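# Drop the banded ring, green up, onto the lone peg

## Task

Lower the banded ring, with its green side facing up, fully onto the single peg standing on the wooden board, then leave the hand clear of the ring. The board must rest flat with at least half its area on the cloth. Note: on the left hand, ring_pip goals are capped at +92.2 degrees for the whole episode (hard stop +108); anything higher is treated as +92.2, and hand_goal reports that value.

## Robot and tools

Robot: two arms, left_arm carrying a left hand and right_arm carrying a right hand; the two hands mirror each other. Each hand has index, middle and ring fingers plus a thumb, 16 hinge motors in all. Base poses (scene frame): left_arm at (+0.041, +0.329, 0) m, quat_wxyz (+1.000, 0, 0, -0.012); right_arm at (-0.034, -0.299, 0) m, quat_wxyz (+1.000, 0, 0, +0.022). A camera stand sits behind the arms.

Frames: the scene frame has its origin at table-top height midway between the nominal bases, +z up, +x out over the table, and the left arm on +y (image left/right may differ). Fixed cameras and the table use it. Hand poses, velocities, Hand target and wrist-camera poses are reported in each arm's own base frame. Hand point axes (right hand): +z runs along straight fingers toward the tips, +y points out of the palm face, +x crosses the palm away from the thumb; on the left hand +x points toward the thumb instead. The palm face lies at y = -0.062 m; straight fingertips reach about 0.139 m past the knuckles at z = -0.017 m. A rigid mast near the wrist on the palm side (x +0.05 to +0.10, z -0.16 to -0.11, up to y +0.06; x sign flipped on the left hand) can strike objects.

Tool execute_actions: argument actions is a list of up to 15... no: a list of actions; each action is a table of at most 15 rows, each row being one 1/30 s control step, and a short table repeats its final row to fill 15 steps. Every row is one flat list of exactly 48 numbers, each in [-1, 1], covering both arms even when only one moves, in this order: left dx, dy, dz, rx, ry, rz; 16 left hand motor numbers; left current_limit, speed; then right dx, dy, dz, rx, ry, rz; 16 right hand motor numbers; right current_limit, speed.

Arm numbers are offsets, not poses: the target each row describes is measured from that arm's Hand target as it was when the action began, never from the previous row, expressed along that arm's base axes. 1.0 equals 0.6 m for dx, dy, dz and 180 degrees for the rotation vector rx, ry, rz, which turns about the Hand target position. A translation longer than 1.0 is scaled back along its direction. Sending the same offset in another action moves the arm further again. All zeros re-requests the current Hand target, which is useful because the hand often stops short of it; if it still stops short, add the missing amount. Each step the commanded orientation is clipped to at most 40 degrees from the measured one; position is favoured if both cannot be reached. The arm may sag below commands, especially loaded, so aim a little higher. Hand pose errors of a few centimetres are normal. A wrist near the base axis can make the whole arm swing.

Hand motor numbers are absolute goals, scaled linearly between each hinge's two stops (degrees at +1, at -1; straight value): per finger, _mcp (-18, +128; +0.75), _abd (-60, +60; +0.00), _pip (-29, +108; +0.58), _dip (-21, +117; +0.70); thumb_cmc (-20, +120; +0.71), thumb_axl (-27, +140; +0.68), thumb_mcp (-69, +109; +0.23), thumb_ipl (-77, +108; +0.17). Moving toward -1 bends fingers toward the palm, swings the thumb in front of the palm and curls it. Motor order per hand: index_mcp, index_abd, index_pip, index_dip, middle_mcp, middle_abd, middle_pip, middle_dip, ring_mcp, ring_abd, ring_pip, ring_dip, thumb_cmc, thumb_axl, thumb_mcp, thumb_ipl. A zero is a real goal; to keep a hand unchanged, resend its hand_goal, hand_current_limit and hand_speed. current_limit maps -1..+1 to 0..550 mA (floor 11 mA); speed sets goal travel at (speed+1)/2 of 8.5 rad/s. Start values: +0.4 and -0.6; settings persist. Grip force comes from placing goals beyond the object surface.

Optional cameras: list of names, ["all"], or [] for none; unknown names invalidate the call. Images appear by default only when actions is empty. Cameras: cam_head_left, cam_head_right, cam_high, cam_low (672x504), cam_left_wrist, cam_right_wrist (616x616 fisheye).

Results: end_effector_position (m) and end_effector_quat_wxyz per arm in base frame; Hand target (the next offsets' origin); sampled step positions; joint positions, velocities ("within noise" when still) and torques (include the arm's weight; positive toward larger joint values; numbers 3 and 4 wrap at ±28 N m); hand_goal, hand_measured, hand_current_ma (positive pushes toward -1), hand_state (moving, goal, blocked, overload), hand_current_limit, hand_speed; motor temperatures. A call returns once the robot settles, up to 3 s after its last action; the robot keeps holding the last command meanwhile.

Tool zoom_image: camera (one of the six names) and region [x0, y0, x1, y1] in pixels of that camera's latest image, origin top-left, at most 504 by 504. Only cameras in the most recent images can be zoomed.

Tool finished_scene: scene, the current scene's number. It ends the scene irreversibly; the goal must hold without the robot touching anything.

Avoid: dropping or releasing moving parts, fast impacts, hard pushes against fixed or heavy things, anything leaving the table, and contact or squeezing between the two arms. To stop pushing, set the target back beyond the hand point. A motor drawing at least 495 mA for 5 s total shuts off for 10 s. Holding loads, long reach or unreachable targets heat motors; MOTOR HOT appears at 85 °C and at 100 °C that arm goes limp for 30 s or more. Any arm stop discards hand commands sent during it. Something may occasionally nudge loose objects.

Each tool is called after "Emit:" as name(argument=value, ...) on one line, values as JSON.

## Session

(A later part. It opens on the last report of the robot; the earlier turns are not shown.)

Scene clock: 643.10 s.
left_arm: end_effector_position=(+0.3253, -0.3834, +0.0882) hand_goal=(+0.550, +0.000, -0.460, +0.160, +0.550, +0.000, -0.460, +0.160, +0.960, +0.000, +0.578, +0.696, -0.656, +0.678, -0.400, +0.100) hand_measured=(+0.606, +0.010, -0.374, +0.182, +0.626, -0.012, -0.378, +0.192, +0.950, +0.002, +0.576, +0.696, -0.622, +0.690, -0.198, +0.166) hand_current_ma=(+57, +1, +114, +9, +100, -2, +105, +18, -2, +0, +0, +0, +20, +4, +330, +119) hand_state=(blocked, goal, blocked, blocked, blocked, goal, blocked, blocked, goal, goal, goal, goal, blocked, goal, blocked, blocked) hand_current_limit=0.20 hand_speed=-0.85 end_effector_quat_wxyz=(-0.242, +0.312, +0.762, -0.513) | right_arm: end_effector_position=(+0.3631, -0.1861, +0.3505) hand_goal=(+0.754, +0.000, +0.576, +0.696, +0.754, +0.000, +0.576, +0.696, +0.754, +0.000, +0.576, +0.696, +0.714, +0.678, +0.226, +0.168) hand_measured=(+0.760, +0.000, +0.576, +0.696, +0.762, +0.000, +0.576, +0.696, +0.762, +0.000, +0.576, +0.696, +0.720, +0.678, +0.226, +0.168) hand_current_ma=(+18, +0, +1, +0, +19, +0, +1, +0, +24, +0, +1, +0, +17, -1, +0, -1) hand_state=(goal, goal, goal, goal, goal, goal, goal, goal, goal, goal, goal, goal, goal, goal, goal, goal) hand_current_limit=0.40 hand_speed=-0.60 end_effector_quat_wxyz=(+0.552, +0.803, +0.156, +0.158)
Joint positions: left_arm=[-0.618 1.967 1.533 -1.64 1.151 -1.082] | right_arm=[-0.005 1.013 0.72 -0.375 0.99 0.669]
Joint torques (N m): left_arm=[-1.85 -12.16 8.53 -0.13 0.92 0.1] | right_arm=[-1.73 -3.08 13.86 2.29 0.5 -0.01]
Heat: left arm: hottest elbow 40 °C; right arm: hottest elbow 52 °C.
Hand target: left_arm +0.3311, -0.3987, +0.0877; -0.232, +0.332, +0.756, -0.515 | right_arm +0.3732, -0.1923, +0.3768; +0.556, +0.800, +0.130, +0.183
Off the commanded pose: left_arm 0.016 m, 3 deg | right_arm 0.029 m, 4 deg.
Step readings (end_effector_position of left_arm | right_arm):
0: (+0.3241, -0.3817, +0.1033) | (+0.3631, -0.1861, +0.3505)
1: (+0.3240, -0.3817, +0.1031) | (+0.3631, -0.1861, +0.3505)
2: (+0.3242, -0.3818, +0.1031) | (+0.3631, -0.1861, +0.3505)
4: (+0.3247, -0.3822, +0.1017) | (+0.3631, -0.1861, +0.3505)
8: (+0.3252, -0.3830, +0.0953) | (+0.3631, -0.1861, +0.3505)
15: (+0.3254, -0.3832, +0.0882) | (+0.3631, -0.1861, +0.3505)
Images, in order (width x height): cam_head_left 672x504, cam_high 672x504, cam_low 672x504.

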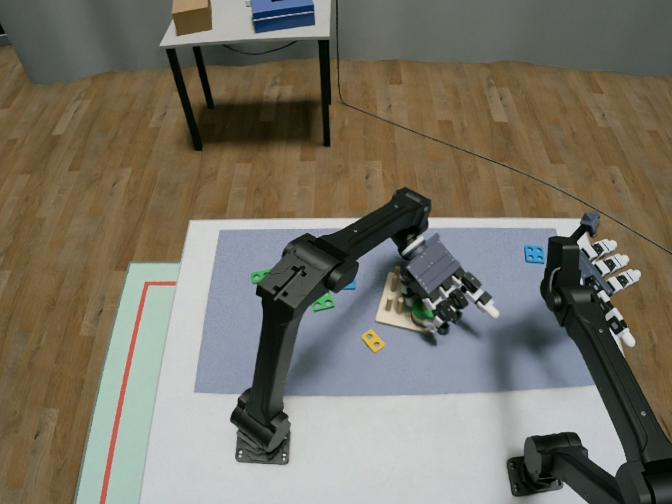

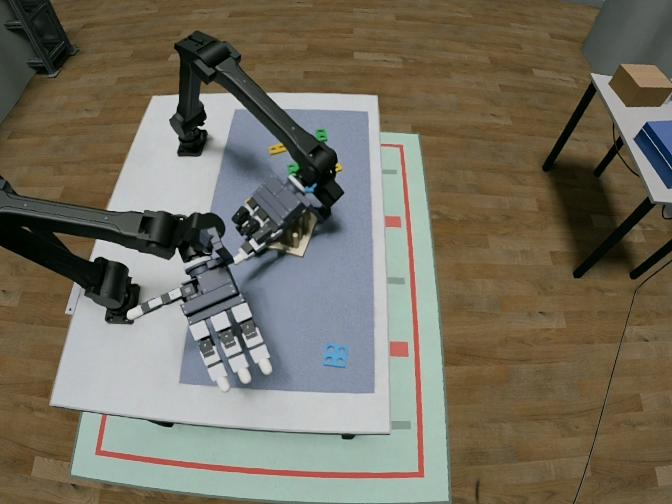

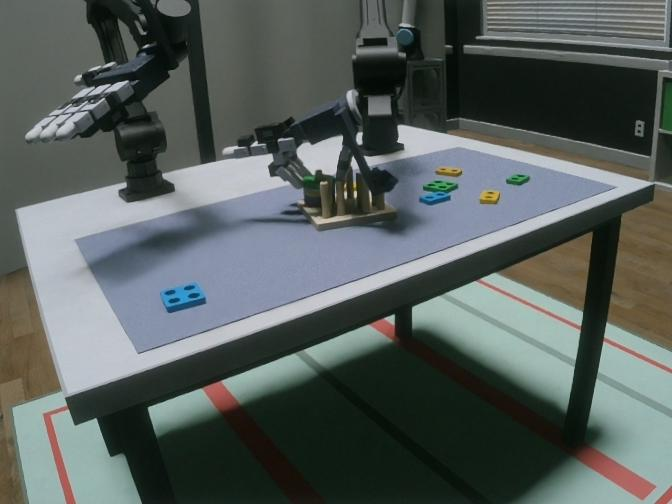

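Emit:
execute_actions(actions=[[[0,0,-0.017,0,0,0,0.55,0,-0.46,0.16,0.55,0,-0.46,0.16,0.959,0,0.577,0.696,-0.657,0.677,-0.40,0.1,0.2,-0.85,0,0,0,0,0,0,0.754,0,0.576,0.696,0.754,0,0.576,0.696,0.754,0,0.576,0.696,0.714,0.678,0.226,0.168,0.4,-0.6]]], cameras=["cam_head_left","cam_low","cam_high"])

Emit:
zoom_image(camera="cam_low", region=[290, 130, 420, 242])

Emit:
zoom_image(camera="cam_head_left", region=[370, 255, 450, 335])

Emit:
zoom_image(camera="cam_high", region=[260, 170, 340, 250])

Scene clock: 649.33 s.
left_arm: end_effector_position=(+0.3275, -0.3858, +0.0849) hand_goal=(+0.550, +0.000, -0.460, +0.160, +0.550, +0.000, -0.460, +0.160, +0.960, +0.000, +0.578, +0.696, -0.656, +0.678, -0.400, +0.100) hand_measured=(+0.606, +0.010, -0.374, +0.182, +0.626, -0.012, -0.378, +0.192, +0.950, +0.002, +0.576, +0.696, -0.622, +0.692, -0.198, +0.166) hand_current_ma=(+58, +1, +114, +9, +100, -2, +105, +18, -2, +0, +0, +0, +20, +5, +330, +119) hand_state=(blocked, goal, blocked, blocked, blocked, goal, blocked, blocked, goal, goal, goal, goal, blocked, goal, blocked, blocked) hand_current_limit=0.20 hand_speed=-0.85 end_effector_quat_wxyz=(-0.237, +0.316, +0.762, -0.514) | right_arm: end_effector_position=(+0.3631, -0.1861, +0.3505) hand_goal=(+0.754, +0.000, +0.576, +0.696, +0.754, +0.000, +0.576, +0.696, +0.754, +0.000, +0.576, +0.696, +0.714, +0.678, +0.226, +0.168) hand_measured=(+0.760, +0.000, +0.576, +0.696, +0.762, +0.000, +0.576, +0.696, +0.762, +0.000, +0.576, +0.696, +0.720, +0.678, +0.226, +0.168) hand_current_ma=(+18, +0, +1, +0, +19, +0, +1, +0, +24, +0, +1, +0, +17, -1, +0, -1) hand_state=(goal, goal, goal, goal, goal, goal, goal, goal, goal, goal, goal, goal, goal, goal, goal, goal) hand_current_limit=0.40 hand_speed=-0.60 end_effector_quat_wxyz=(+0.552, +0.803, +0.156, +0.158)
Joint positions: left_arm=[-0.619 1.971 1.533 -1.622 1.151 -1.082] | right_arm=[-0.005 1.013 0.72 -0.375 0.99 0.669]
Joint torques (N m): left_arm=[-1.61 -11.87 7.72 0.09 0.92 0.09] | right_arm=[-1.73 -3.08 13.86 2.3 0.5 -0.01]
Heat: left arm: hottest elbow 40 °C; right arm: hottest elbow 52 °C.
Hand target: left_arm +0.3312, -0.3987, +0.0775; -0.232, +0.332, +0.756, -0.515 | right_arm +0.3732, -0.1923, +0.3768; +0.556, +0.800, +0.130, +0.183
Off the commanded pose: left_arm 0.015 m, 2 deg | right_arm 0.029 m, 4 deg.
Step readings (end_effector_position of left_arm | right_arm):
0: (+0.3253, -0.3834, +0.0882) | (+0.3631, -0.1861, +0.3505)
1: (+0.3254, -0.3834, +0.0881) | (+0.3631, -0.1861, +0.3505)
2: (+0.3256, -0.3835, +0.0880) | (+0.3631, -0.1861, +0.3505)
4: (+0.3264, -0.3844, +0.0873) | (+0.3631, -0.1861, +0.3505)
8: (+0.3274, -0.3857, +0.0853) | (+0.3631, -0.1861, +0.3505)
15: (+0.3275, -0.3858, +0.0849) | (+0.3631, -0.1861, +0.3505)
Images, in order (width x height): cam_head_left 672x504, cam_high 672x504, cam_low 672x504.

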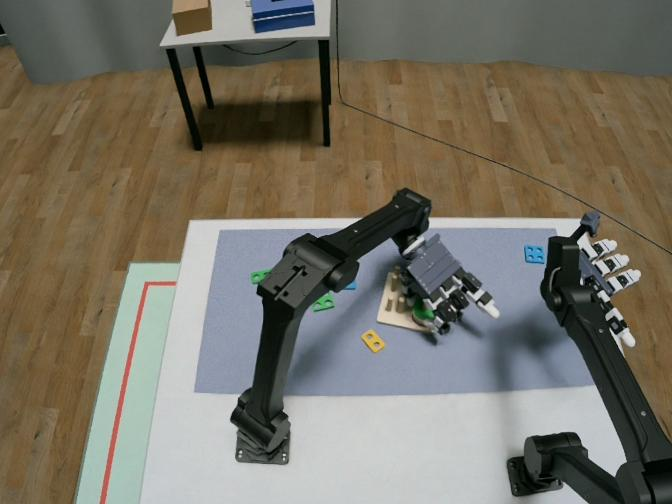

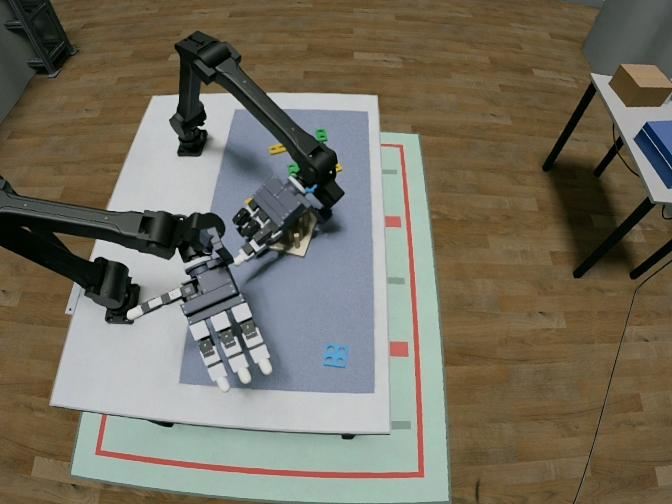

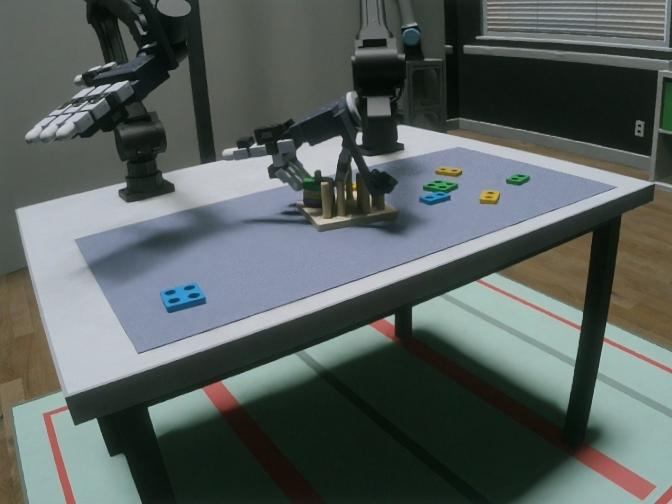

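Scaled by 3.877 from the camera's 672x504 image, which has a finer 960x720 frame.

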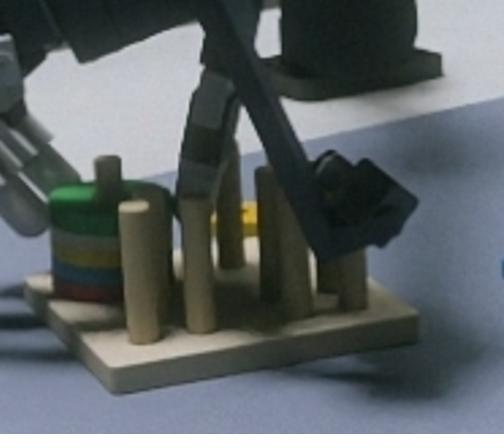

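Scaled by 6.300 from the camera's 672x504 image, which has a finer 960x720 frame.

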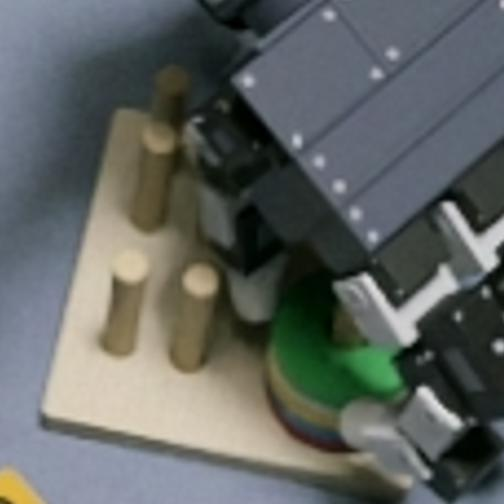

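Scaled by 6.300 from the camera's 672x504 image, which has a finer 960x720 frame.

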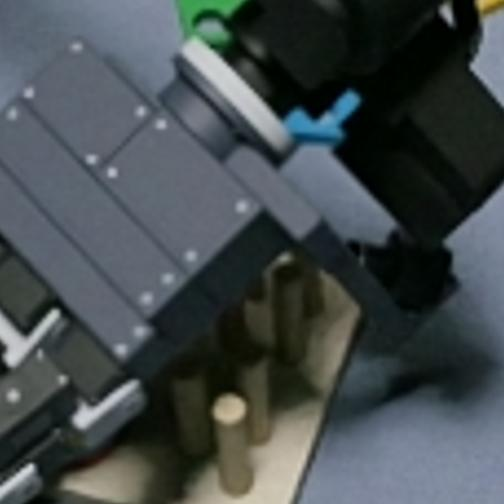

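Emit:
zoom_image(camera="cam_low", region=[292, 165, 347, 220])

Emit:
zoom_image(camera="cam_low", region=[330, 140, 400, 210])

Emit:
zoom_image(camera="cam_head_left", region=[395, 285, 435, 325])

Scaled by 9.164 from the camera's 672x504 image, which has a finer 960x720 frame.

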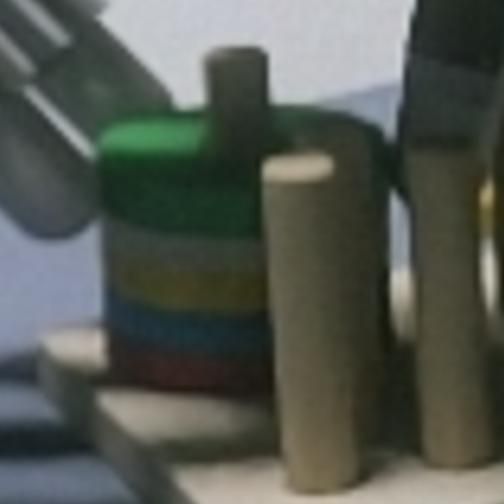

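Scaled by 7.200 from the camera's 672x504 image, which has a finer 960x720 frame.

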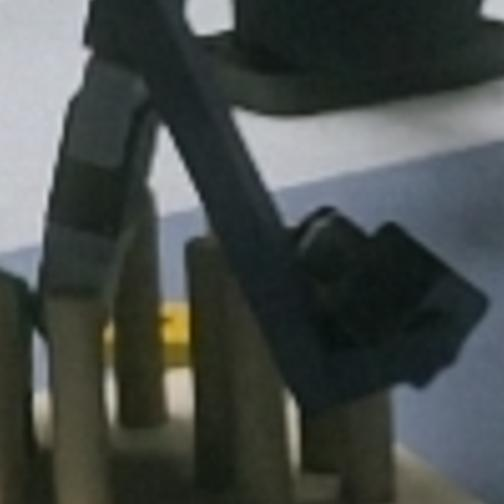

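Scaled by 12.600 from the camera's 672x504 image, which has a finer 960x720 frame.

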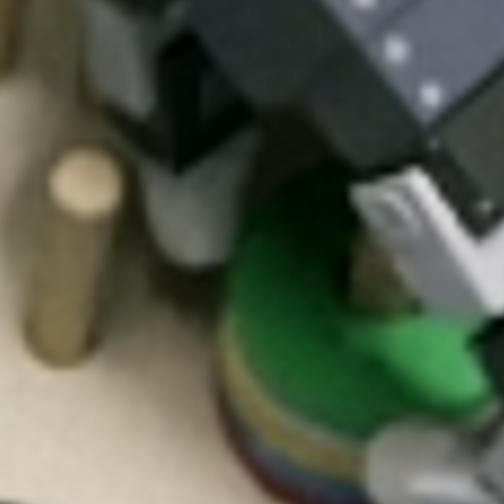

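Emit:
execute_actions(actions=[[[-0.001,0.003,-0.012,0,0,0,0.55,0,-0.46,0.16,0.55,0,-0.46,0.16,0.959,0,0.577,0.696,-0.657,0.677,-0.40,0.1,0.2,-0.85,0,0,0,0,0,0,0.754,0,0.576,0.696,0.754,0,0.576,0.696,0.754,0,0.576,0.696,0.714,0.678,0.226,0.168,0.4,-0.6]]], cameras=["cam_head_left","cam_low","cam_high"])

Emit:
zoom_image(camera="cam_low", region=[292, 165, 347, 220])

Emit:
zoom_image(camera="cam_head_left", region=[370, 255, 450, 335])

Scene clock: 661.63 s.
left_arm: end_effector_position=(+0.3288, -0.3868, +0.0842) hand_goal=(+0.550, +0.000, -0.460, +0.160, +0.550, +0.000, -0.460, +0.160, +0.960, +0.000, +0.578, +0.696, -0.656, +0.678, -0.400, +0.100) hand_measured=(+0.608, +0.010, -0.374, +0.182, +0.626, -0.012, -0.378, +0.192, +0.950, +0.002, +0.576, +0.696, -0.620, +0.694, -0.198, +0.166) hand_current_ma=(+62, +2, +114, +9, +100, -2, +105, +18, -2, +0, +0, +0, +22, +7, +330, +119) hand_state=(blocked, goal, blocked, blocked, blocked, goal, blocked, blocked, goal, goal, goal, goal, blocked, goal, blocked, blocked) hand_current_limit=0.20 hand_speed=-0.85 end_effector_quat_wxyz=(-0.234, +0.318, +0.761, -0.514) | right_arm: end_effector_position=(+0.3631, -0.1861, +0.3505) hand_goal=(+0.754, +0.000, +0.576, +0.696, +0.754, +0.000, +0.576, +0.696, +0.754, +0.000, +0.576, +0.696, +0.714, +0.678, +0.226, +0.168) hand_measured=(+0.760, +0.000, +0.576, +0.696, +0.762, +0.000, +0.576, +0.696, +0.762, +0.000, +0.576, +0.696, +0.720, +0.678, +0.226, +0.168) hand_current_ma=(+18, +0, +1, +0, +19, +0, +1, +0, +24, +0, +1, +0, +17, -1, +0, -1) hand_state=(goal, goal, goal, goal, goal, goal, goal, goal, goal, goal, goal, goal, goal, goal, goal, goal) hand_current_limit=0.40 hand_speed=-0.60 end_effector_quat_wxyz=(+0.552, +0.803, +0.156, +0.158)
Joint positions: left_arm=[-0.619 1.971 1.533 -1.614 1.151 -1.082] | right_arm=[-0.005 1.013 0.72 -0.375 0.99 0.669]
Joint torques (N m): left_arm=[-1.38 -11.46 6.82 0.32 0.88 0.13] | right_arm=[-1.79 -3.08 13.86 2.3 0.5 -0.01]
Heat: left arm: hottest elbow 40 °C; right arm: hottest elbow 52 °C.
Hand target: left_arm +0.3306, -0.3969, +0.0703; -0.232, +0.331, +0.756, -0.515 | right_arm +0.3732, -0.1923, +0.3768; +0.556, +0.800, +0.130, +0.183
Off the commanded pose: left_arm 0.017 m, 2 deg | right_arm 0.029 m, 4 deg.
Step readings (end_effector_position of left_arm | right_arm):
0: (+0.3275, -0.3858, +0.0849) | (+0.3631, -0.1861, +0.3505)
1: (+0.3275, -0.3858, +0.0849) | (+0.3631, -0.1861, +0.3505)
2: (+0.3276, -0.3859, +0.0848) | (+0.3631, -0.1861, +0.3505)
4: (+0.3280, -0.3862, +0.0846) | (+0.3631, -0.1861, +0.3505)
8: (+0.3285, -0.3865, +0.0843) | (+0.3631, -0.1861, +0.3505)
15: (+0.3288, -0.3868, +0.0842) | (+0.3631, -0.1861, +0.3505)
Images, in order (width x height): cam_head_left 672x504, cam_high 672x504, cam_low 672x504.

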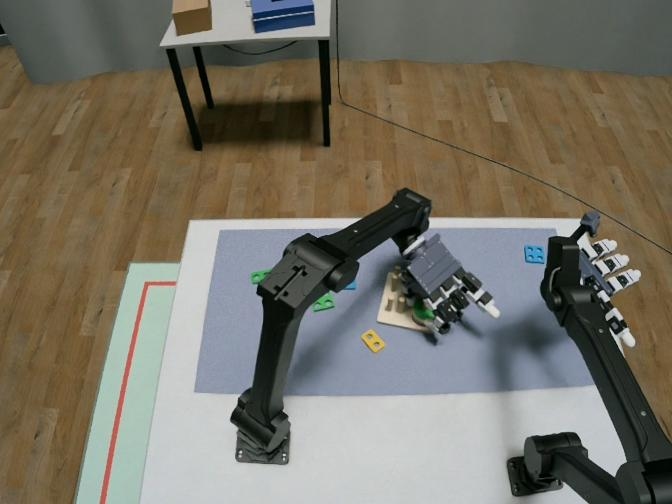

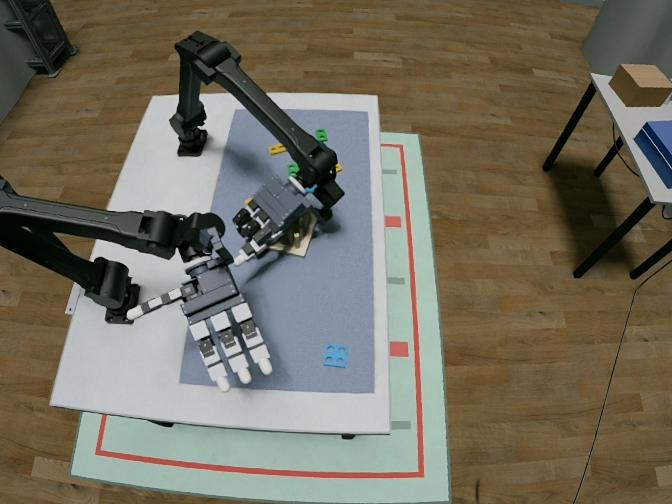

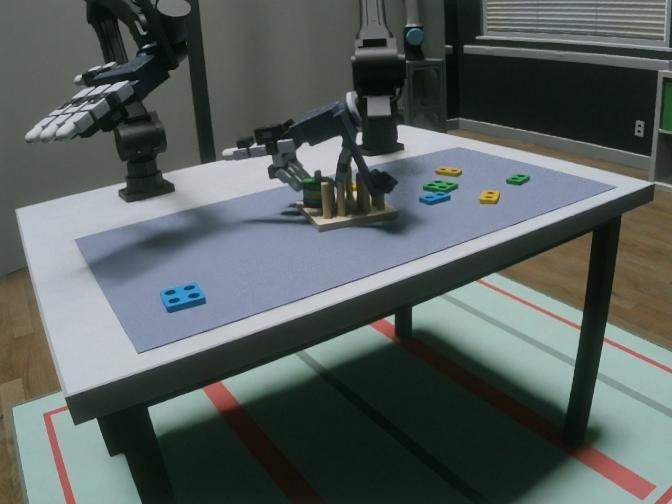

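Scaled by 9.164 from the camera's 672x504 image, which has a finer 960x720 frame.

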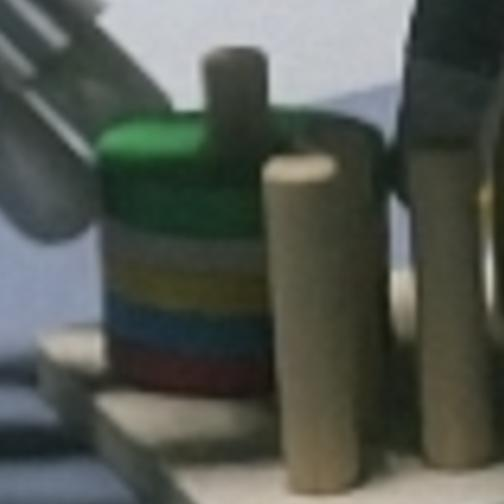

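Scaled by 6.300 from the camera's 672x504 image, which has a finer 960x720 frame.

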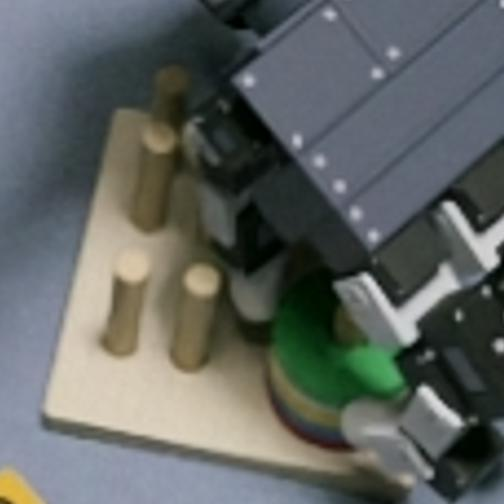

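Emit:
execute_actions(actions=[[[0,0,0,0,0,0,0.63,0,-0.31,0.22,0.63,0,-0.31,0.22,0.959,0,0.577,0.696,-0.657,0.677,-0.20,0.168,0.2,-0.78,0,0,0,0,0,0,0.754,0,0.576,0.696,0.754,0,0.576,0.696,0.754,0,0.576,0.696,0.714,0.678,0.226,0.168,0.4,-0.6]]], cameras=["cam_head_left","cam_low"])

Emit:
zoom_image(camera="cam_low", region=[292, 165, 347, 220])

Emit:
zoom_image(camera="cam_head_left", region=[370, 255, 450, 335])

Scene clock: 667.93 s.
left_arm: end_effector_position=(+0.3309, -0.3883, +0.0800) hand_goal=(+0.630, +0.000, -0.310, +0.220, +0.630, +0.000, -0.310, +0.220, +0.960, +0.000, +0.578, +0.696, -0.656, +0.678, -0.200, +0.168) hand_measured=(+0.626, +0.004, -0.312, +0.220, +0.626, -0.004, -0.312, +0.222, +0.950, +0.002, +0.576, +0.696, -0.652, +0.682, -0.196, +0.174) hand_current_ma=(+0, +0, +0, +0, +0, +0, +0, +0, -2, +0, +0, +0, +0, +0, +1, +1) hand_state=(goal, goal, goal, goal, goal, goal, goal, goal, goal, goal, goal, goal, goal, goal, goal, goal) hand_current_limit=0.20 hand_speed=-0.78 end_effector_quat_wxyz=(-0.230, +0.322, +0.760, -0.516) | right_arm: end_effector_position=(+0.3631, -0.1861, +0.3505) hand_goal=(+0.754, +0.000, +0.576, +0.696, +0.754, +0.000, +0.576, +0.696, +0.754, +0.000, +0.576, +0.696, +0.714, +0.678, +0.226, +0.168) hand_measured=(+0.760, +0.000, +0.576, +0.696, +0.762, +0.000, +0.576, +0.696, +0.762, +0.000, +0.576, +0.696, +0.720, +0.678, +0.226, +0.168) hand_current_ma=(+18, +0, +1, +0, +19, +0, +1, +0, +24, +0, +1, +0, +17, -1, +0, -1) hand_state=(goal, goal, goal, goal, goal, goal, goal, goal, goal, goal, goal, goal, goal, goal, goal, goal) hand_current_limit=0.40 hand_speed=-0.60 end_effector_quat_wxyz=(+0.552, +0.803, +0.156, +0.158)
Joint positions: left_arm=[-0.619 1.977 1.533 -1.603 1.151 -1.075] | right_arm=[-0.005 1.013 0.72 -0.375 0.99 0.669]
Joint torques (N m): left_arm=[-1.49 -11.87 6.83 -0.09 0.89 0.07] | right_arm=[-1.73 -3.08 13.85 2.3 0.5 -0.01]
Heat: left arm: hottest elbow 40 °C; right arm: hottest elbow 52 °C.
Hand target: left_arm +0.3306, -0.3969, +0.0702; -0.232, +0.331, +0.756, -0.515 | right_arm +0.3732, -0.1923, +0.3768; +0.556, +0.800, +0.130, +0.183
Off the commanded pose: left_arm 0.013 m, 1 deg | right_arm 0.029 m, 4 deg.
Step readings (end_effector_position of left_arm | right_arm):
0: (+0.3288, -0.3868, +0.0842) | (+0.3631, -0.1861, +0.3505)
1: (+0.3288, -0.3868, +0.0842) | (+0.3631, -0.1861, +0.3505)
2: (+0.3288, -0.3868, +0.0842) | (+0.3631, -0.1861, +0.3505)
4: (+0.3292, -0.3870, +0.0840) | (+0.3631, -0.1861, +0.3505)
8: (+0.3305, -0.3880, +0.0821) | (+0.3631, -0.1861, +0.3505)
15: (+0.3309, -0.3883, +0.0800) | (+0.3631, -0.1861, +0.3505)
Images, in order (width x height): cam_head_left 672x504, cam_low 672x504.

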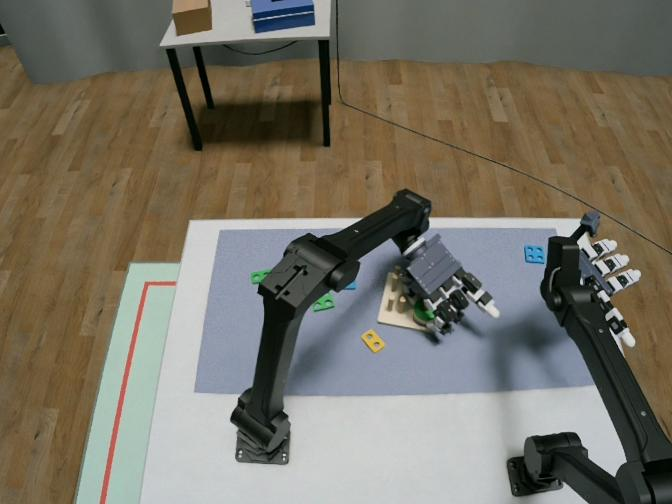

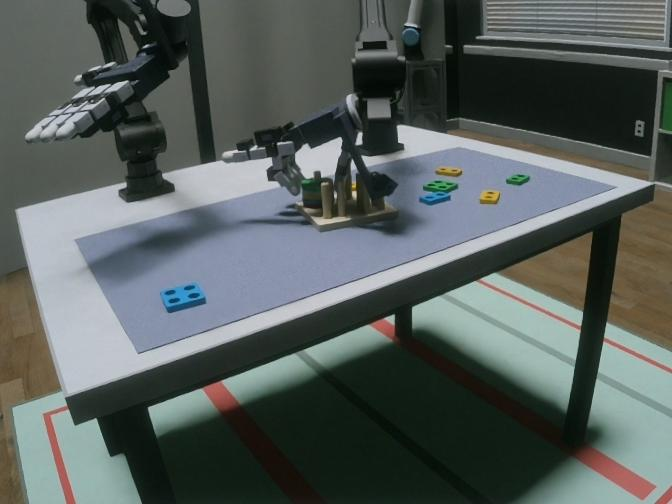

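Scaled by 9.164 from the camera's 672x504 image, which has a finer 960x720 frame.

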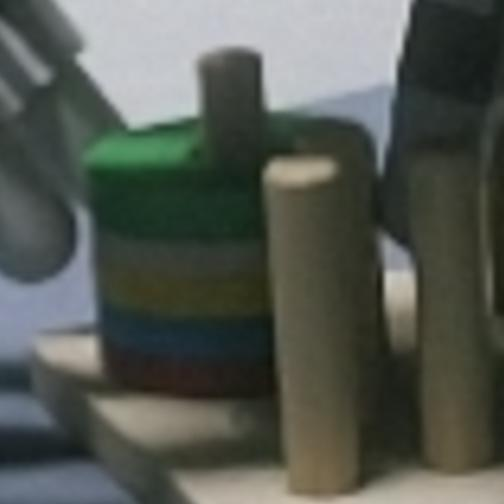

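Scaled by 6.300 from the camera's 672x504 image, which has a finer 960x720 frame.

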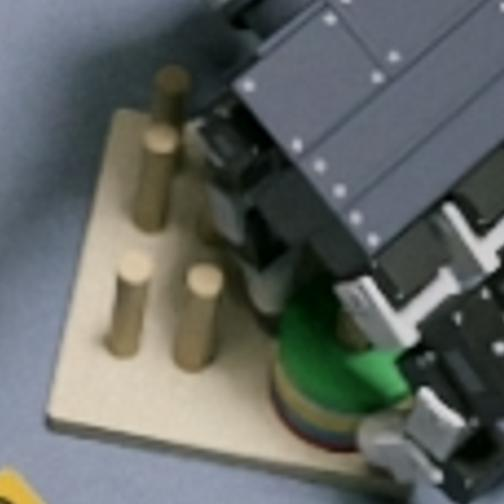

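Emit:
execute_actions(actions=[[[0,0,0,0,0,0,0.62,0,0.0,0.25,0.62,0,0.0,0.25,0.959,0,0.577,0.696,-0.657,0.677,-0.07,0.168,0.2,-0.8,0,0,0,0,0,0,0.754,0,0.576,0.696,0.754,0,0.576,0.696,0.754,0,0.576,0.696,0.714,0.678,0.226,0.168,0.4,-0.6]]], cameras=["cam_head_left","cam_low","cam_high"])

Emit:
zoom_image(camera="cam_low", region=[292, 165, 347, 220])

Emit:
zoom_image(camera="cam_head_left", region=[370, 255, 450, 335])

Emit:
zoom_image(camera="cam_high", region=[260, 170, 340, 250])

Scene clock: 675.53 s.
left_arm: end_effector_position=(+0.3310, -0.3884, +0.0800) hand_goal=(+0.620, +0.000, +0.000, +0.250, +0.620, +0.000, +0.000, +0.250, +0.960, +0.000, +0.578, +0.696, -0.656, +0.678, -0.070, +0.168) hand_measured=(+0.614, +0.004, -0.004, +0.248, +0.614, -0.004, -0.004, +0.248, +0.950, +0.002, +0.576, +0.696, -0.652, +0.680, -0.072, +0.170) hand_current_ma=(-1, +0, +0, +0, -1, +0, +0, +0, -2, +0, +0, +0, +0, +0, +0, +0) hand_state=(goal, goal, goal, goal, goal, goal, goal, goal, goal, goal, goal, goal, goal, goal, goal, goal) hand_current_limit=0.20 hand_speed=-0.80 end_effector_quat_wxyz=(-0.230, +0.323, +0.760, -0.516) | right_arm: end_effector_position=(+0.3631, -0.1861, +0.3505) hand_goal=(+0.754, +0.000, +0.576, +0.696, +0.754, +0.000, +0.576, +0.696, +0.754, +0.000, +0.576, +0.696, +0.714, +0.678, +0.226, +0.168) hand_measured=(+0.760, +0.000, +0.576, +0.696, +0.762, +0.000, +0.576, +0.696, +0.762, +0.000, +0.576, +0.696, +0.720, +0.678, +0.226, +0.168) hand_current_ma=(+18, +0, +1, +0, +19, +0, +1, +0, +24, +0, +1, +0, +17, -1, +0, -1) hand_state=(goal, goal, goal, goal, goal, goal, goal, goal, goal, goal, goal, goal, goal, goal, goal, goal) hand_current_limit=0.40 hand_speed=-0.60 end_effector_quat_wxyz=(+0.552, +0.803, +0.156, +0.158)
Joint positions: left_arm=[-0.619 1.977 1.533 -1.603 1.151 -1.074] | right_arm=[-0.005 1.013 0.72 -0.375 0.99 0.669]
Joint torques (N m): left_arm=[-1.49 -11.93 6.87 -0.12 0.89 0.06] | right_arm=[-1.67 -3.08 13.86 2.3 0.5 -0.01]
Heat: left arm: hottest elbow 40 °C; right arm: hottest elbow 52 °C.
Hand target: left_arm +0.3306, -0.3969, +0.0702; -0.232, +0.331, +0.756, -0.515 | right_arm +0.3732, -0.1923, +0.3768; +0.556, +0.800, +0.130, +0.183
Off the commanded pose: left_arm 0.013 m, 1 deg | right_arm 0.029 m, 4 deg.
Step readings (end_effector_position of left_arm | right_arm):
0: (+0.3309, -0.3883, +0.0800) | (+0.3631, -0.1861, +0.3505)
1: (+0.3309, -0.3883, +0.0800) | (+0.3631, -0.1861, +0.3505)
2: (+0.3309, -0.3883, +0.0800) | (+0.3631, -0.1861, +0.3505)
4: (+0.3309, -0.3883, +0.0800) | (+0.3631, -0.1861, +0.3505)
8: (+0.3309, -0.3884, +0.0800) | (+0.3631, -0.1861, +0.3505)
15: (+0.3310, -0.3884, +0.0800) | (+0.3631, -0.1861, +0.3505)
Images, in order (width x height): cam_head_left 672x504, cam_high 672x504, cam_low 672x504.

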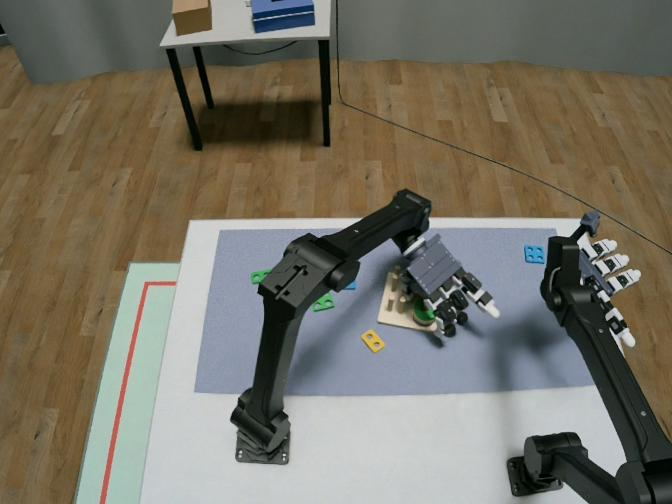

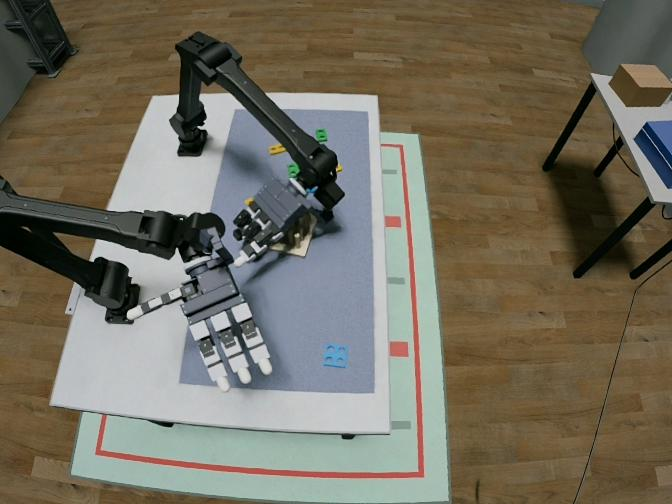

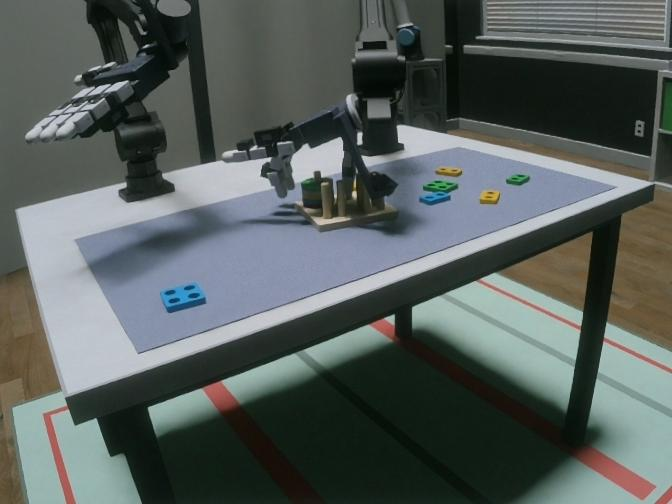

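Scaled by 9.164 from the camera's 672x504 image, which has a finer 960x720 frame.

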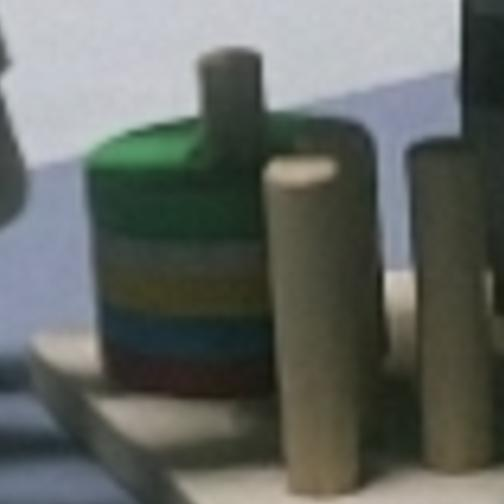

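Scaled by 6.300 from the camera's 672x504 image, which has a finer 960x720 frame.

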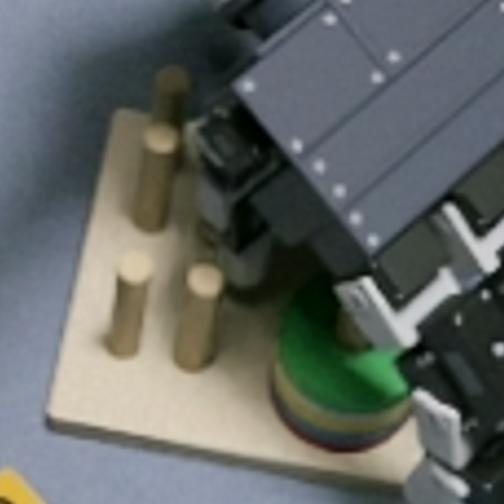

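Scaled by 6.300 from the camera's 672x504 image, which has a finer 960x720 frame.

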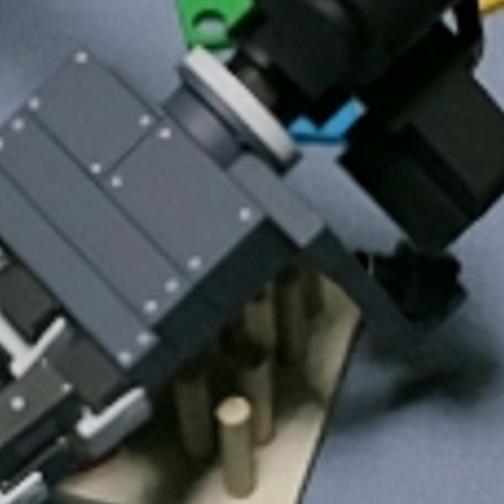

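Emit:
execute_actions(actions=[[[0.006,-0.006,0.014,0,0,0,0.62,0,0.0,0.25,0.62,0,0.0,0.25,0.959,0,0.577,0.696,-0.657,0.677,-0.07,0.168,0.2,-0.8,0,0,0,0,0,0,0.754,0,0.576,0.696,0.754,0,0.576,0.696,0.754,0,0.576,0.696,0.714,0.678,0.226,0.168,0.4,-0.6]]], cameras=[])

Scene clock: 692.57 s.
left_arm: end_effector_position=(+0.3310, -0.3884, +0.0800) hand_goal=(+0.620, +0.000, +0.000, +0.250, +0.620, +0.000, +0.000, +0.250, +0.960, +0.000, +0.578, +0.696, -0.656, +0.678, -0.070, +0.168) hand_measured=(+0.614, +0.004, -0.004, +0.248, +0.614, -0.004, -0.004, +0.248, +0.950, +0.002, +0.576, +0.696, -0.652, +0.680, -0.072, +0.170) hand_current_ma=(-1, +0, +0, +0, -1, +0, +0, +0, -2, +0, +0, +0, +0, +0, +0, +0) hand_state=(goal, goal, goal, goal, goal, goal, goal, goal, goal, goal, goal, goal, goal, goal, goal, goal) hand_current_limit=0.20 hand_speed=-0.80 end_effector_quat_wxyz=(-0.230, +0.323, +0.760, -0.516) | right_arm: end_effector_position=(+0.3631, -0.1861, +0.3505) hand_goal=(+0.754, +0.000, +0.576, +0.696, +0.754, +0.000, +0.576, +0.696, +0.754, +0.000, +0.576, +0.696, +0.714, +0.678, +0.226, +0.168) hand_measured=(+0.760, +0.000, +0.576, +0.696, +0.762, +0.000, +0.576, +0.696, +0.762, +0.000, +0.576, +0.696, +0.720, +0.678, +0.226, +0.168) hand_current_ma=(+18, +0, +1, +0, +19, +0, +1, +0, +24, +0, +1, +0, +17, -1, +0, -1) hand_state=(goal, goal, goal, goal, goal, goal, goal, goal, goal, goal, goal, goal, goal, goal, goal, goal) hand_current_limit=0.40 hand_speed=-0.60 end_effector_quat_wxyz=(+0.552, +0.803, +0.156, +0.158)
Joint positions: left_arm=[-0.619 1.977 1.533 -1.603 1.151 -1.074] | right_arm=[-0.005 1.013 0.72 -0.375 0.99 0.669]
Joint torques (N m): left_arm=[-1.67 -11.87 8.77 -0.84 0.92 0.01] | right_arm=[-1.73 -3.08 13.86 2.29 0.51 -0.01]
Heat: left arm: hottest elbow 39 °C; right arm: hottest elbow 52 °C.
Hand target: left_arm +0.3342, -0.4005, +0.0786; -0.232, +0.331, +0.756, -0.515 | right_arm +0.3732, -0.1923, +0.3768; +0.556, +0.800, +0.130, +0.183
Off the commanded pose: left_arm 0.013 m, 1 deg | right_arm 0.029 m, 4 deg.
Step readings (end_effector_position of left_arm | right_arm):
0: (+0.3310, -0.3884, +0.0800) | (+0.3631, -0.1861, +0.3505)
1: (+0.3310, -0.3884, +0.0800) | (+0.3631, -0.1861, +0.3505)
2: (+0.3310, -0.3884, +0.0800) | (+0.3631, -0.1861, +0.3505)
4: (+0.3310, -0.3884, +0.0800) | (+0.3631, -0.1861, +0.3505)
8: (+0.3310, -0.3884, +0.0800) | (+0.3631, -0.1861, +0.3505)
15: (+0.3310, -0.3884, +0.0800) | (+0.3631, -0.1861, +0.3505)
No camera images: "cameras" was empty.

Emit:
execute_actions(actions=[[[0.002,-0.001,0.018,0,0,0,0.62,0,0.0,0.25,0.62,0,0.0,0.25,0.959,0,0.577,0.696,-0.657,0.677,-0.07,0.168,0.2,-0.8,0,0,0,0,0,0,0.754,0,0.576,0.696,0.754,0,0.576,0.696,0.754,0,0.576,0.696,0.714,0.678,0.226,0.168,0.4,-0.6]]], cameras=["cam_head_left"])

Emit:
zoom_image(camera="cam_head_left", region=[370, 255, 450, 335])

Scene clock: 696.23 s.
left_arm: end_effector_position=(+0.3312, -0.3886, +0.0857) hand_goal=(+0.620, +0.000, +0.000, +0.250, +0.620, +0.000, +0.000, +0.250, +0.960, +0.000, +0.578, +0.696, -0.656, +0.678, -0.070, +0.168) hand_measured=(+0.614, +0.004, -0.004, +0.248, +0.614, -0.004, -0.004, +0.248, +0.950, +0.002, +0.576, +0.696, -0.654, +0.680, -0.072, +0.170) hand_current_ma=(-1, +0, +0, +0, -1, +0, +0, +0, -2, +0, +0, +0, +0, +0, +0, +0) hand_state=(goal, goal, goal, goal, goal, goal, goal, goal, goal, goal, goal, goal, goal, goal, goal, goal) hand_current_limit=0.20 hand_speed=-0.80 end_effector_quat_wxyz=(-0.234, +0.320, +0.760, -0.515) | right_arm: end_effector_position=(+0.3631, -0.1861, +0.3505) hand_goal=(+0.754, +0.000, +0.576, +0.696, +0.754, +0.000, +0.576, +0.696, +0.754, +0.000, +0.576, +0.696, +0.714, +0.678, +0.226, +0.168) hand_measured=(+0.760, +0.000, +0.576, +0.696, +0.762, +0.000, +0.576, +0.696, +0.762, +0.000, +0.576, +0.696, +0.720, +0.678, +0.226, +0.168) hand_current_ma=(+18, +0, +1, +0, +19, +0, +1, +0, +24, +0, +1, +0, +17, -1, +0, -1) hand_state=(goal, goal, goal, goal, goal, goal, goal, goal, goal, goal, goal, goal, goal, goal, goal, goal) hand_current_limit=0.40 hand_speed=-0.60 end_effector_quat_wxyz=(+0.552, +0.803, +0.156, +0.158)
Joint positions: left_arm=[-0.619 1.977 1.548 -1.627 1.151 -1.074] | right_arm=[-0.005 1.013 0.72 -0.375 0.99 0.669]
Joint torques (N m): left_arm=[-1.49 -12.45 9.05 -0.94 0.91 0.02] | right_arm=[-1.73 -3.14 13.86 2.29 0.5 -0.01]
Heat: left arm: hottest elbow 39 °C; right arm: hottest elbow 52 °C.
Hand target: left_arm +0.3354, -0.4011, +0.0895; -0.232, +0.331, +0.756, -0.515 | right_arm +0.3732, -0.1923, +0.3768; +0.556, +0.800, +0.130, +0.183
Off the commanded pose: left_arm 0.014 m, 1 deg | right_arm 0.029 m, 4 deg.
Step readings (end_effector_position of left_arm | right_arm):
0: (+0.3310, -0.3884, +0.0800) | (+0.3631, -0.1861, +0.3505)
1: (+0.3310, -0.3884, +0.0800) | (+0.3631, -0.1861, +0.3505)
2: (+0.3309, -0.3883, +0.0802) | (+0.3631, -0.1861, +0.3505)
4: (+0.3305, -0.3880, +0.0813) | (+0.3631, -0.1861, +0.3505)
8: (+0.3312, -0.3885, +0.0841) | (+0.3631, -0.1861, +0.3505)
15: (+0.3314, -0.3887, +0.0856) | (+0.3631, -0.1861, +0.3505)
Images, in order (width x height): cam_head_left 672x504.

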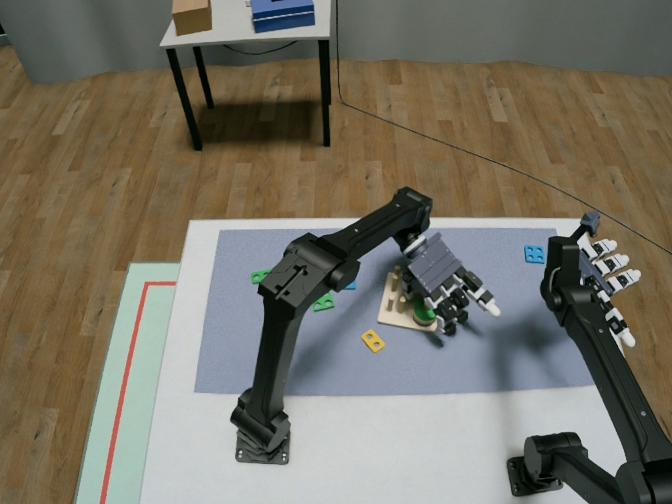

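Scaled by 6.300 from the camera's 672x504 image, which has a finer 960x720 frame.

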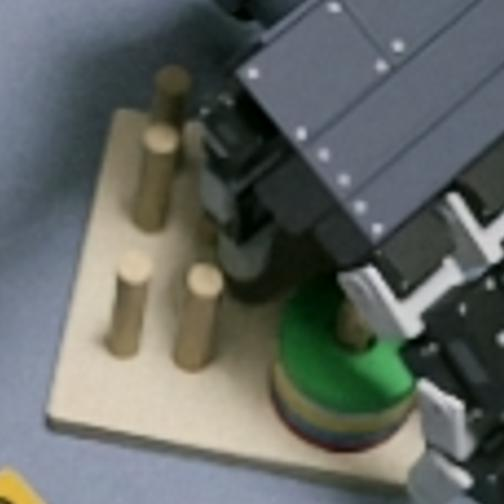

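Emit:
execute_actions(actions=[[[0.001,-0.001,0.02,0,0,0,0.62,0,0.0,0.25,0.62,0,0.0,0.25,0.959,0,0.577,0.696,-0.657,0.677,-0.07,0.168,0.2,-0.8,0,0,0,0,0,0,0.754,0,0.576,0.696,0.754,0,0.576,0.696,0.754,0,0.576,0.696,0.714,0.678,0.226,0.168,0.4,-0.6],[0.002,-0.001,0.04,0,0,0,0.62,0,0.0,0.25,0.62,0,0.0,0.25,0.959,0,0.577,0.696,-0.657,0.677,-0.07,0.168,0.2,-0.8,0,0,0,0,0,0,0.754,0,0.576,0.696,0.754,0,0.576,0.696,0.754,0,0.576,0.696,0.714,0.678,0.226,0.168,0.4,-0.6]]], cameras=["cam_head_left","cam_low"])

Emit:
zoom_image(camera="cam_head_left", region=[370, 255, 450, 335])

Emit:
zoom_image(camera="cam_low", region=[290, 130, 420, 242])

Scene clock: 703.40 s.
left_arm: end_effector_position=(+0.3317, -0.3889, +0.0997) hand_goal=(+0.620, +0.000, +0.000, +0.250, +0.620, +0.000, +0.000, +0.250, +0.960, +0.000, +0.578, +0.696, -0.656, +0.678, -0.070, +0.168) hand_measured=(+0.614, +0.004, -0.004, +0.248, +0.614, -0.004, -0.004, +0.248, +0.950, +0.002, +0.576, +0.696, -0.654, +0.680, -0.072, +0.170) hand_current_ma=(-1, +0, +0, +0, -1, +0, +0, +0, -2, +0, +0, +0, +0, +0, +0, +0) hand_state=(goal, goal, goal, goal, goal, goal, goal, goal, goal, goal, goal, goal, goal, goal, goal, goal) hand_current_limit=0.20 hand_speed=-0.80 end_effector_quat_wxyz=(-0.243, +0.314, +0.761, -0.513) | right_arm: end_effector_position=(+0.3631, -0.1861, +0.3505) hand_goal=(+0.754, +0.000, +0.576, +0.696, +0.754, +0.000, +0.576, +0.696, +0.754, +0.000, +0.576, +0.696, +0.714, +0.678, +0.226, +0.168) hand_measured=(+0.760, +0.000, +0.576, +0.696, +0.762, +0.000, +0.576, +0.696, +0.762, +0.000, +0.576, +0.696, +0.720, +0.678, +0.226, +0.168) hand_current_ma=(+18, +0, +1, +0, +19, +0, +1, +0, +24, +0, +1, +0, +17, -1, +0, -1) hand_state=(goal, goal, goal, goal, goal, goal, goal, goal, goal, goal, goal, goal, goal, goal, goal, goal) hand_current_limit=0.40 hand_speed=-0.60 end_effector_quat_wxyz=(+0.552, +0.803, +0.156, +0.158)
Joint positions: left_arm=[-0.619 1.977 1.582 -1.684 1.151 -1.074] | right_arm=[-0.005 1.013 0.72 -0.375 0.99 0.669]
Joint torques (N m): left_arm=[-1.44 -14.04 9.14 -0.98 0.89 0.03] | right_arm=[-1.73 -3.14 13.86 2.29 0.5 -0.01]
Heat: left arm: hottest elbow 41 °C; right arm: hottest elbow 52 °C.
Hand target: left_arm +0.3366, -0.4017, +0.1135; -0.232, +0.331, +0.756, -0.515 | right_arm +0.3732, -0.1923, +0.3768; +0.556, +0.800, +0.130, +0.183
Off the commanded pose: left_arm 0.019 m, 2 deg | right_arm 0.029 m, 4 deg.
Step readings (end_effector_position of left_arm | right_arm):
0: (+0.3312, -0.3886, +0.0857) | (+0.3631, -0.1861, +0.3505)
1: (+0.3312, -0.3885, +0.0857) | (+0.3631, -0.1861, +0.3505)
2: (+0.3311, -0.3885, +0.0862) | (+0.3631, -0.1861, +0.3505)
4: (+0.3303, -0.3879, +0.0888) | (+0.3631, -0.1861, +0.3505)
8: (+0.3318, -0.3890, +0.0957) | (+0.3631, -0.1861, +0.3505)
15: (+0.3322, -0.3892, +0.0994) | (+0.3631, -0.1861, +0.3505)
Images, in order (width x height): cam_head_left 672x504, cam_low 672x504.

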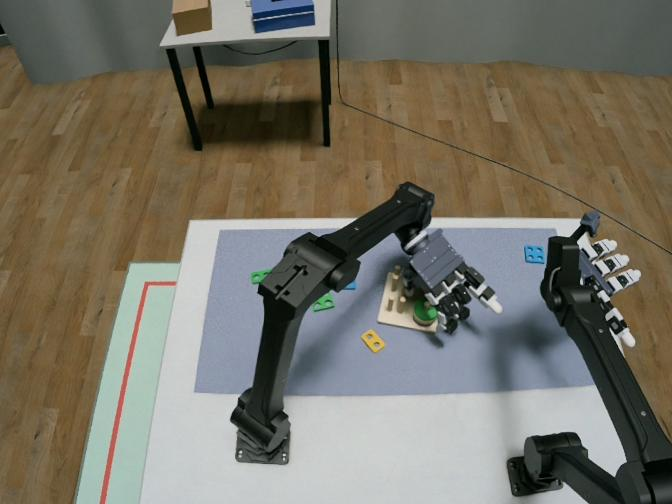

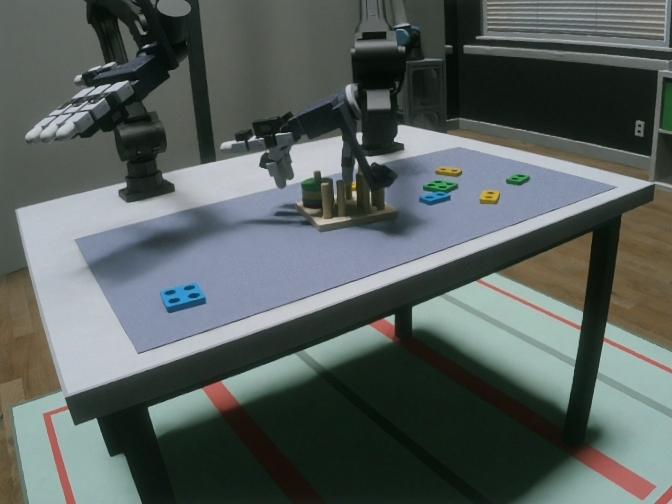

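Scaled by 6.300 from the camera's 672x504 image, which has a finer 960x720 frame.

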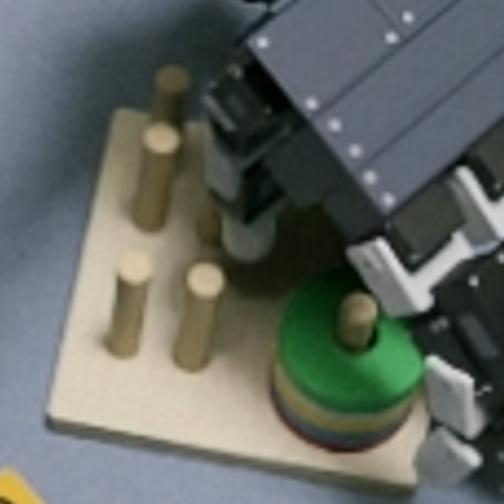

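Scaled by 3.877 from the camera's 672x504 image, which has a finer 960x720 frame.

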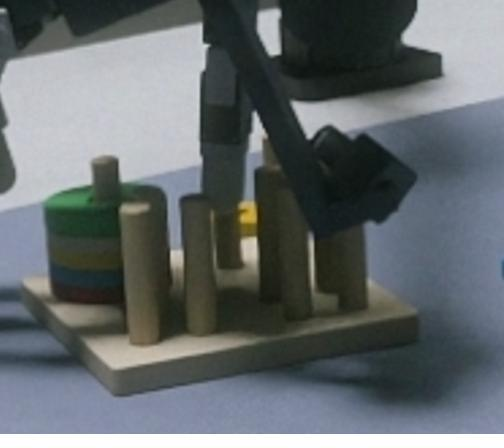

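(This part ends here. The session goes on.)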